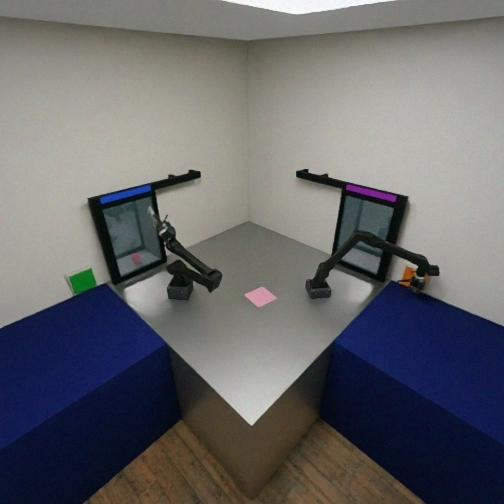

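Request:
{"api": "move", "payload": {"arm6": {"target": [-1.091, -0.974, 0.90, 0.3396, 0.6202, -0.3396, 0.6202], "speed": 0.2}, "arm2": {"target": [1.875, 0.10, 0.91, 0, 0, -0.9763, 0.2164], "speed": 0.15}, "arm1": {"target": [0.245, 1.80, 0.92, -0.1530, 0.6903, 0.6903, -0.1530], "speed": 0.15}, "cameras": ["cam_3", "cam_4", "arm6_cam_wrist", "cam_1"]}}

Scene clock: 1195.53 s.
Joint torques (N m): arm1=[-1.14 -18.84 7.41 1.44 -0.25 -0.06] | arm2=[-2.67 -21.01 11.64 1.5 0.95 -0.07] | arm3=[-3.9 -19.14 12.78 1.22 0.99 -0.49] | arm4=[-2.26 1.61 7.9 1.85 0.11 -0.11] | arm5=[0.97 0.44 13.15 1.87 -0.12 -0.27] | arm6=[0.85 -3.9 3.97 2.21 0.17 -0.18] | arm7=[2.43 2.49 11.21 1.46 0.11 -0.2] | arm8=[1.49 -20.19 9.06 1.57 -0.29 -0.08]
Heat: arm1: hottest joint2_rad 45 °C; arm2: hottest joint2_rad 46 °C; arm3: hottest joint3_rad 67 °C; arm4: hottest joint3_rad 43 °C; arm5: hottest joint3_rad 43 °C; arm6: hottest joint3_rad 46 °C; arm7: hottest joint3_rad 40 °C; arm8: hottest joint3_rad 47 °C.
move: arm1 done; arm2 off_target; arm6 done
Joint velocities: within noise
arm1.joint_positions: joint1_rad=-1.855 joint2_rad=+2.006 joint3_rad=+1.578 joint4_rad=-0.908 joint5_rad=-0.350 joint6_rad=-0.945 hand_little=-1.000 hand_ring=-1.000 hand_middle=-1.000 hand_index=-1.000 hand_thumb_turn=+1.000 hand_thumb_bend=+1.000 hand_force_limit=+0.000 hand_speed=+0.200
arm1.joint_status: not commanded
arm1.hand_stopped_by: target,target,target,target,target,target
arm1.little_load_n: 0.0
arm1.ring_load_n: 0.0
arm1.middle_load_n: 0.0
arm1.index_load_n: 0.0
arm1.thumb_bend_load_n: 0.0
arm1.thumb_turn_load_n: -0.5
arm1.hand: x=+0.2409 y=+1.7966 z=+0.9161 quat_wxyz=(+0.144, -0.690, -0.692, +0.154)
arm1.hand_target: x=+0.2449 y=+1.7999 z=+0.9199 quat_wxyz=(+0.153, -0.690, -0.690, +0.153)
arm1.hand_status: done (0.007 m and 1.1 deg from the pose sent, 0.041 m and 17.7 deg at the start)
arm2.joint_positions: joint1_rad=+1.647 joint2_rad=+2.126 joint3_rad=+1.798 joint4_rad=-0.994 joint5_rad=+0.294 joint6_rad=+0.776 hand_little=-1.000 hand_ring=-1.000 hand_middle=-1.000 hand_index=-1.000 hand_thumb_turn=+1.000 hand_thumb_bend=+1.000 hand_force_limit=+0.000 hand_speed=+0.200
arm2.joint_status: not commanded
arm2.hand_stopped_by: target,target,target,target,target,target
arm2.little_load_n: 0.0
arm2.ring_load_n: 0.0
arm2.middle_load_n: 0.0
arm2.index_load_n: 0.0
arm2.thumb_bend_load_n: 0.0
arm2.thumb_turn_load_n: 0.0
arm2.hand: x=+1.8712 y=+0.1439 z=+0.8929 quat_wxyz=(+0.014, +0.020, -0.982, +0.189)
arm2.hand_target: x=+1.8723 y=+0.1020 z=+0.9111 quat_wxyz=(+0.000, +0.000, -0.976, +0.217)
arm2.hand_status: off_target (0.047 m and 4.2 deg from the pose sent, 0.157 m and 2.3 deg at the start)
arm3, arm5, arm7, arm8: as last shown
arm3.little_load_n: 0.0
arm3.thumb_bend_load_n: 0.0
arm4.joint_positions: joint1_rad=-0.946 joint2_rad=+0.648 joint3_rad=+1.394 joint4_rad=-1.536 joint5_rad=+0.000 joint6_rad=-1.561 hand_little=+1.000 hand_ring=+1.000 hand_middle=+1.000 hand_index=+1.000 hand_thumb_turn=-1.000 hand_thumb_bend=+1.000 hand_force_limit=+0.000 hand_speed=+0.200
arm4.joint_status: not commanded
arm4.hand_stopped_by: target,target,target,target,target,target
arm4.little_load_n: 0.0
arm4.ring_load_n: 0.0
arm4.middle_load_n: 0.0
arm4.index_load_n: 0.5
arm4.thumb_bend_load_n: 0.0
arm4.thumb_turn_load_n: 0.0
arm4.hand: x=-1.4002 y=+0.3988 z=+1.3637 quat_wxyz=(+0.262, +0.654, -0.654, +0.274)
arm4.hand_target: x=-1.4036 y=+0.3988 z=+1.3742 quat_wxyz=(+0.274, +0.649, -0.652, +0.279)
arm4.hand_status: not commanded
arm5.ring_load_n: -0.5
arm5.thumb_turn_load_n: 0.0
arm5.hand_target: x=-0.3581 y=-1.0347 z=+1.1380 quat_wxyz=(-0.406, +0.524, +0.317, +0.679)
arm6.joint_positions: joint1_rad=-1.474 joint2_rad=+1.695 joint3_rad=+0.195 joint4_rad=+1.498 joint5_rad=+0.183 joint6_rad=-1.560 hand_little=+1.000 hand_ring=+1.000 hand_middle=+1.000 hand_index=+1.000 hand_thumb_turn=-1.000 hand_thumb_bend=+1.000 hand_force_limit=+0.000 hand_speed=+0.200
arm6.joint_status: not commanded
arm6.hand_stopped_by: target,target,target,target,target,target
arm6.little_load_n: 0.0
arm6.ring_load_n: 0.0
arm6.middle_load_n: 0.0
arm6.index_load_n: 0.0
arm6.thumb_bend_load_n: 0.0
arm6.thumb_turn_load_n: 0.0
arm6.hand: x=-1.0920 y=-0.9668 z=+0.8980 quat_wxyz=(+0.331, +0.624, -0.342, +0.620)
arm6.hand_target: x=-1.0911 y=-0.9738 z=+0.9000 quat_wxyz=(+0.339, +0.620, -0.340, +0.620)
arm6.hand_status: done (0.008 m and 1.2 deg from the pose sent, 0.178 m and 2.2 deg at the start)
arm8.ring_load_n: 0.0
pictures: arm6_cam_wrist, cam_1, cam_3, cam_4
arm6_cam_wrist: T_world_to_cam=[[-0.80455, -0.53831, 0.25084, -1.62483], [-0.46993, 0.3188, -0.82312, 0.53045], [0.36312, -0.78012, -0.50946, 0.21282]] pos_world=[-1.13526, -0.87774, 0.95262]

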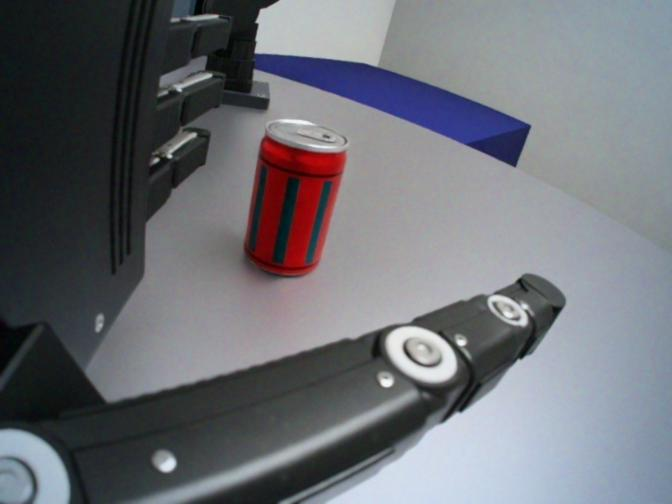

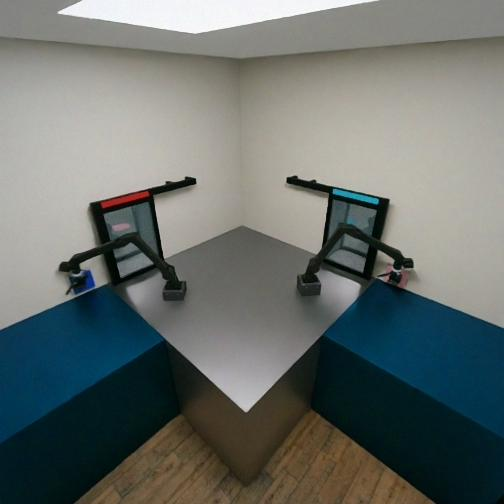

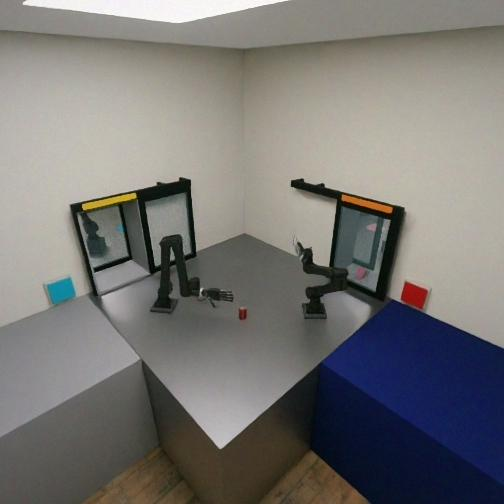

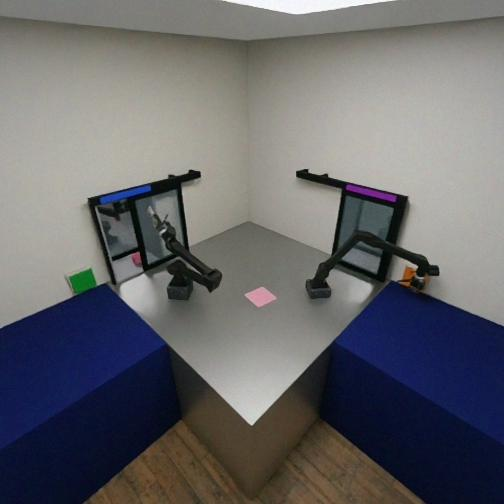

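Request:
{"api": "move", "payload": {"arm6": {"target": [-1.093, -0.970, 0.832, 0.3396, 0.6202, -0.3396, 0.6202], "speed": 0.12}}}

Request:
{"api": "move", "payload": {"arm6": {"target": [-1.007, -1.102, 0.834, 0.3396, 0.6202, -0.3396, 0.6202], "speed": 0.1}, "cameras": ["arm6_cam_wrist", "cam_3"]}}

Scene clock: 1212.23 s.
Joint torques (N m): arm1=[-0.21 -20.01 7.35 1.66 -0.24 -0.11] | arm2=[-2.78 -19.37 11.56 1.59 0.99 -0.1] | arm3=[-4.01 -18.84 12.81 1.25 1 -0.48] | arm4=[-2.26 1.61 7.9 1.85 0.11 -0.11] | arm5=[2.2 -0.56 12.81 1.89 -0.12 -0.24] | arm6=[1.73 -5.07 2.06 2.29 0.18 0.12] | arm7=[2.43 2.37 11.22 1.52 0.11 -0.2] | arm8=[1.49 -20.19 9.07 1.57 -0.29 -0.08]
Heat: arm1: hottest joint2_rad 44 °C; arm2: hottest joint2_rad 45 °C; arm3: hottest joint3_rad 67 °C; arm4: hottest joint3_rad 43 °C; arm5: hottest joint3_rad 45 °C; arm6: hottest joint3_rad 45 °C; arm7: hottest joint3_rad 40 °C; arm8: hottest joint3_rad 46 °C.
move: arm6 off_target
Joint velocities: within noise
arm1, arm2, arm3, arm4, arm5, arm7, arm8: as last shown
arm1.thumb_turn_load_n: 0.0
arm4.index_load_n: 0.0
arm5.ring_load_n: 0.0
arm5.thumb_turn_load_n: 0.5
arm6.joint_positions: joint1_rad=-1.474 joint2_rad=+1.900 joint3_rad=+0.230 joint4_rad=+1.540 joint5_rad=+0.205 joint6_rad=-1.545 hand_little=+1.000 hand_ring=+1.000 hand_middle=+1.000 hand_index=+1.000 hand_thumb_turn=-1.000 hand_thumb_bend=+1.000 hand_force_limit=+0.000 hand_speed=+0.200
arm6.joint_status: not commanded
arm6.hand_stopped_by: target,target,target,target,target,target
arm6.little_load_n: 0.0
arm6.ring_load_n: 0.0
arm6.middle_load_n: 0.0
arm6.index_load_n: 0.0
arm6.thumb_bend_load_n: 0.0
arm6.thumb_turn_load_n: 0.0
arm6.hand: x=-1.0955 y=-0.9679 z=+0.8353 quat_wxyz=(+0.319, +0.659, -0.367, +0.573)
arm6.hand_target: x=-1.0928 y=-0.9701 z=+0.8326 quat_wxyz=(+0.316, +0.654, -0.371, +0.578)
arm6.hand_status: off_target (0.005 m and 8.0 deg from the pose sent, 0.066 m and 1.2 deg at the start; a joint's target at an end of its range on 34 of 36 steps)
pictures: none

Scene clock: 1214.40 s.
Joint torques (N m): arm1=[-0.97 -19.19 7.53 1.59 -0.27 -0.05] | arm2=[-2.78 -19.84 11.67 1.57 0.96 -0.09] | arm3=[-4.31 -19.14 12.83 1.2 1.01 -0.49] | arm4=[-2.26 1.61 7.9 1.85 0.11 -0.11] | arm5=[1.49 -1.03 12.96 2.13 -0.14 -0.25] | arm6=[0.73 -8.7 5.01 1.33 -0.11 -0.19] | arm7=[2.55 2.73 11.23 1.48 0.11 -0.2] | arm8=[1.44 -20.25 9.07 1.57 -0.29 -0.08]
Heat: arm1: hottest joint2_rad 44 °C; arm2: hottest joint2_rad 45 °C; arm3: hottest joint3_rad 67 °C; arm4: hottest joint3_rad 43 °C; arm5: hottest joint3_rad 46 °C; arm6: hottest joint3_rad 45 °C; arm7: hottest joint3_rad 40 °C; arm8: hottest joint2_rad 45 °C.
move: arm6 off_target
Joint velocities: within noise
arm1, arm2, arm3, arm4, arm5, arm7, arm8: as last shown
arm1.middle_load_n: 0.5
arm1.thumb_turn_load_n: -0.5
arm3.little_load_n: 0.5
arm3.thumb_turn_load_n: -0.5
arm4.middle_load_n: 0.5
arm4.index_load_n: 0.5
arm6.joint_positions: joint1_rad=-1.537 joint2_rad=+2.054 joint3_rad=+0.636 joint4_rad=+1.444 joint5_rad=+0.121 joint6_rad=-1.560 hand_little=+1.000 hand_ring=+1.000 hand_middle=+1.000 hand_index=+1.000 hand_thumb_turn=-1.000 hand_thumb_bend=+1.000 hand_force_limit=+0.000 hand_speed=+0.200
arm6.joint_status: not commanded
arm6.hand_stopped_by: target,target,target,target,target,target
arm6.little_load_n: 0.0
arm6.ring_load_n: 0.0
arm6.middle_load_n: 0.0
arm6.index_load_n: 0.0
arm6.thumb_bend_load_n: 0.0
arm6.thumb_turn_load_n: 0.5
arm6.hand: x=-1.0048 y=-1.0940 z=+0.8436 quat_wxyz=(+0.334, +0.615, -0.339, +0.629)
arm6.hand_target: x=-1.0072 y=-1.1016 z=+0.8341 quat_wxyz=(+0.339, +0.620, -0.340, +0.620)
arm6.hand_status: off_target (0.013 m and 1.3 deg from the pose sent, 0.161 m and 8.0 deg at the start)
arm8.thumb_bend_load_n: -0.5
arm6_cam_wrist: T_world_to_cam=[[-0.80996, -0.532, 0.24688, -1.60474], [-0.45383, 0.30187, -0.8384, 0.57766], [0.3715, -0.79111, -0.48593, 0.03075]] pos_world=[-1.04904, -1.00377, 0.89543]

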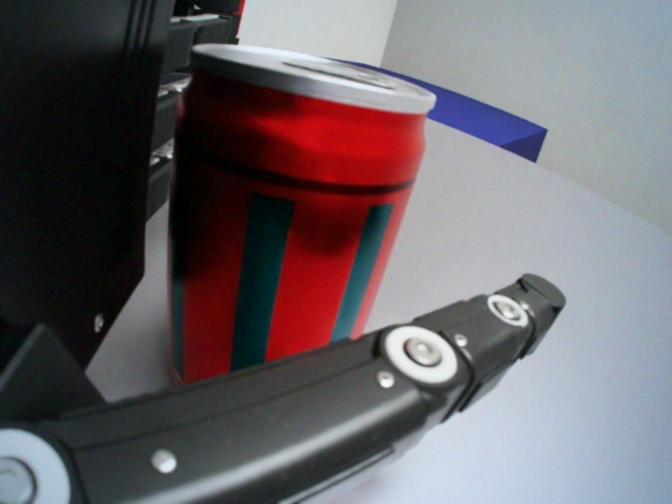

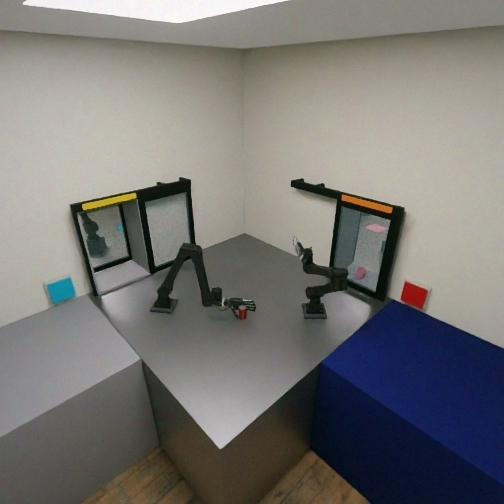

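Request:
{"api": "move", "payload": {"arm6": {"target": [-0.998, -1.115, 0.826, 0.3396, 0.6202, -0.3396, 0.6202], "speed": 0.06}, "cameras": ["arm6_cam_wrist"]}}

Scene clock: 1221.07 s.
Joint torques (N m): arm1=[-0.5 -19.43 7.57 1.63 -0.25 -0.05] | arm2=[-3.72 -19.96 11.63 1.68 0.98 -0.08] | arm3=[-4.01 -18.9 12.83 1.32 0.98 -0.48] | arm4=[-2.32 1.61 7.9 1.85 0.11 -0.11] | arm5=[1.14 -0.03 13.08 2.14 -0.07 -0.27] | arm6=[0.79 -8.76 5.22 1.44 -0.08 -0.22] | arm7=[2.37 2.49 11.21 1.48 0.11 -0.2] | arm8=[1.49 -20.19 9.1 1.59 -0.29 -0.08]
Heat: arm1: hottest joint2_rad 44 °C; arm2: hottest joint2_rad 45 °C; arm3: hottest joint3_rad 67 °C; arm4: hottest joint3_rad 43 °C; arm5: hottest joint3_rad 46 °C; arm6: hottest joint3_rad 45 °C; arm7: hottest joint3_rad 40 °C; arm8: hottest joint2_rad 45 °C.
move: arm6 off_target
Joint velocities: within noise
arm1, arm2, arm3, arm4, arm5, arm7, arm8: as last shown
arm1.middle_load_n: 0.0
arm2.thumb_bend_load_n: -0.5
arm3.little_load_n: 0.0
arm3.thumb_turn_load_n: 0.0
arm4.middle_load_n: 0.0
arm4.index_load_n: 0.0
arm4.thumb_bend_load_n: -0.5
arm5.thumb_turn_load_n: 0.0
arm6.joint_positions: joint1_rad=-1.540 joint2_rad=+2.088 joint3_rad=+0.685 joint4_rad=+1.429 joint5_rad=+0.117 joint6_rad=-1.560 hand_little=+1.000 hand_ring=+1.000 hand_middle=+1.000 hand_index=+1.000 hand_thumb_turn=-1.000 hand_thumb_bend=+1.000 hand_force_limit=+0.000 hand_speed=+0.200
arm6.joint_status: not commanded
arm6.hand_stopped_by: target,target,target,target,target,target
arm6.little_load_n: 0.0
arm6.ring_load_n: 0.0
arm6.middle_load_n: 0.0
arm6.index_load_n: 0.0
arm6.thumb_bend_load_n: 0.0
arm6.thumb_turn_load_n: 0.5
arm6.hand: x=-0.9954 y=-1.1066 z=+0.8359 quat_wxyz=(+0.334, +0.615, -0.339, +0.629)
arm6.hand_target: x=-0.9981 y=-1.1146 z=+0.8262 quat_wxyz=(+0.339, +0.620, -0.340, +0.620)
arm6.hand_status: off_target (0.013 m and 1.3 deg from the pose sent, 0.028 m and 1.3 deg at the start)
arm8.thumb_bend_load_n: 0.0
arm6_cam_wrist: T_world_to_cam=[[-0.80939, -0.53261, 0.24741, -1.60252], [-0.45459, 0.30149, -0.83812, 0.57796], [0.3718, -0.79084, -0.48614, 0.0143]] pos_world=[-1.03964, -1.01647, 0.88783]

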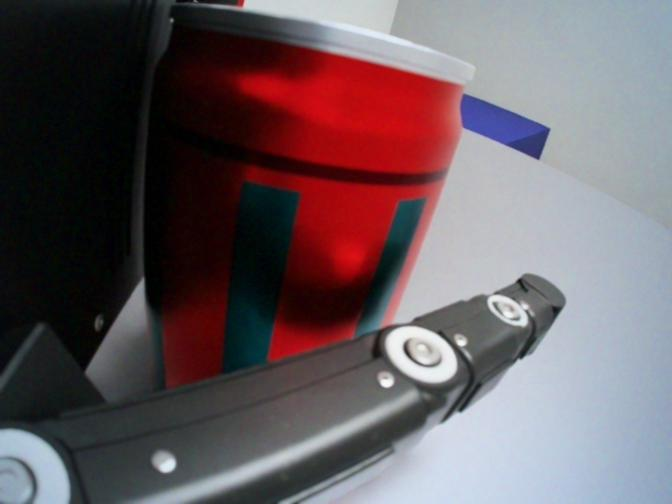

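Request:
{"api": "move", "payload": {"arm6": {"target": [-1.007, -1.107, 0.828, 0.3396, 0.6202, -0.3396, 0.6202], "speed": 0.06, "joints": {"hand_speed": -0.2, "hand_force_limit": -0.3}}, "cameras": ["arm6_cam_wrist"]}}

Scene clock: 1228.73 s.
Joint torques (N m): arm1=[-0.44 -19.78 7.27 1.62 -0.26 -0.12] | arm2=[-3.49 -20.19 11.58 1.46 0.96 -0.05] | arm3=[-4.19 -18.84 12.82 1.25 1 -0.46] | arm4=[-2.26 1.61 7.91 1.91 0.11 -0.11] | arm5=[1.32 0.79 12.89 1.91 -0.07 -0.23] | arm6=[0.91 -9.58 2.59 2.29 -0.1 -0.17] | arm7=[2.49 2.43 11.22 1.47 0.11 -0.19] | arm8=[1.49 -20.31 9.06 1.59 -0.29 -0.08]
Heat: arm1: hottest joint2_rad 44 °C; arm2: hottest joint2_rad 45 °C; arm3: hottest joint3_rad 67 °C; arm4: hottest joint3_rad 43 °C; arm5: hottest joint3_rad 47 °C; arm6: hottest joint3_rad 44 °C; arm7: hottest joint3_rad 40 °C; arm8: hottest joint2_rad 45 °C.
move: arm6 off_target
Joint velocities: within noise
arm1, arm2, arm4, arm5, arm7, arm8: as last shown
arm2.thumb_bend_load_n: 0.0
arm3.joint_positions: joint1_rad=+1.791 joint2_rad=+2.244 joint3_rad=+1.977 joint4_rad=-1.086 joint5_rad=+0.323 joint6_rad=+0.862 hand_little=-1.000 hand_ring=-1.000 hand_middle=-1.000 hand_index=-1.000 hand_thumb_turn=+1.000 hand_thumb_bend=+1.000 hand_force_limit=+0.000 hand_speed=+0.200
arm3.joint_status: not commanded
arm3.hand_stopped_by: target,target,target,target,target,target
arm3.little_load_n: 0.0
arm3.ring_load_n: 0.0
arm3.middle_load_n: 0.0
arm3.index_load_n: 0.0
arm3.thumb_bend_load_n: 0.0
arm3.thumb_turn_load_n: 0.0
arm3.hand: x=-0.1575 y=+1.8808 z=+0.9093 quat_wxyz=(-0.124, +0.700, -0.689, +0.140)
arm3.hand_target: x=-0.1027 y=+1.8737 z=+0.9215 quat_wxyz=(-0.154, +0.689, -0.691, +0.155)
arm3.hand_status: not commanded
arm4.thumb_bend_load_n: 0.0
arm5.thumb_turn_load_n: 0.5
arm6.joint_positions: joint1_rad=-1.545 joint2_rad=+2.088 joint3_rad=+0.685 joint4_rad=+1.429 joint5_rad=+0.113 joint6_rad=-1.560 hand_little=+1.000 hand_ring=+1.000 hand_middle=+1.000 hand_index=+1.000 hand_thumb_turn=-1.000 hand_thumb_bend=+1.000 hand_force_limit=-0.300 hand_speed=-0.200
arm6.joint_status: all done
arm6.hand_stopped_by: target,target,target,target,target,target
arm6.little_load_n: -0.5
arm6.ring_load_n: 0.0
arm6.middle_load_n: 0.0
arm6.index_load_n: 0.0
arm6.thumb_bend_load_n: 0.0
arm6.thumb_turn_load_n: 0.5
arm6.hand: x=-0.9971 y=-1.1080 z=+0.8359 quat_wxyz=(+0.334, +0.615, -0.339, +0.629)
arm6.hand_target: x=-1.0069 y=-1.1070 z=+0.8281 quat_wxyz=(+0.340, +0.620, -0.340, +0.620)
arm6.hand_status: off_target (0.013 m and 1.3 deg from the pose sent, 0.014 m and 1.3 deg at the start)
arm6_cam_wrist: T_world_to_cam=[[-0.80978, -0.53201, 0.24745, -1.60441], [-0.45439, 0.30181, -0.83812, 0.57811], [0.3712, -0.79112, -0.48614, 0.01298]] pos_world=[-1.04134, -1.01777, 0.88783]

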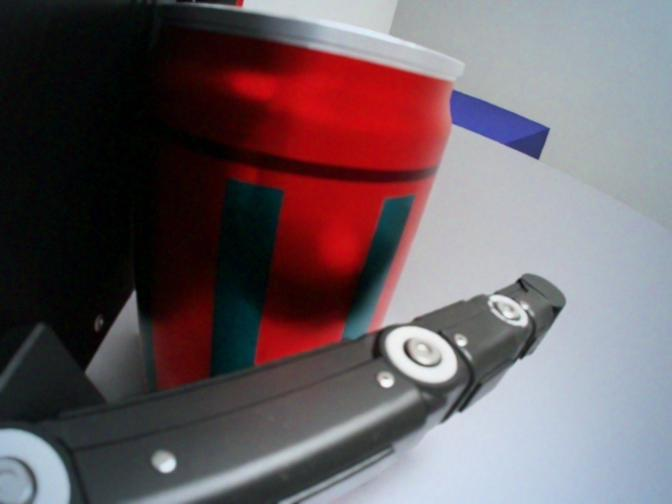

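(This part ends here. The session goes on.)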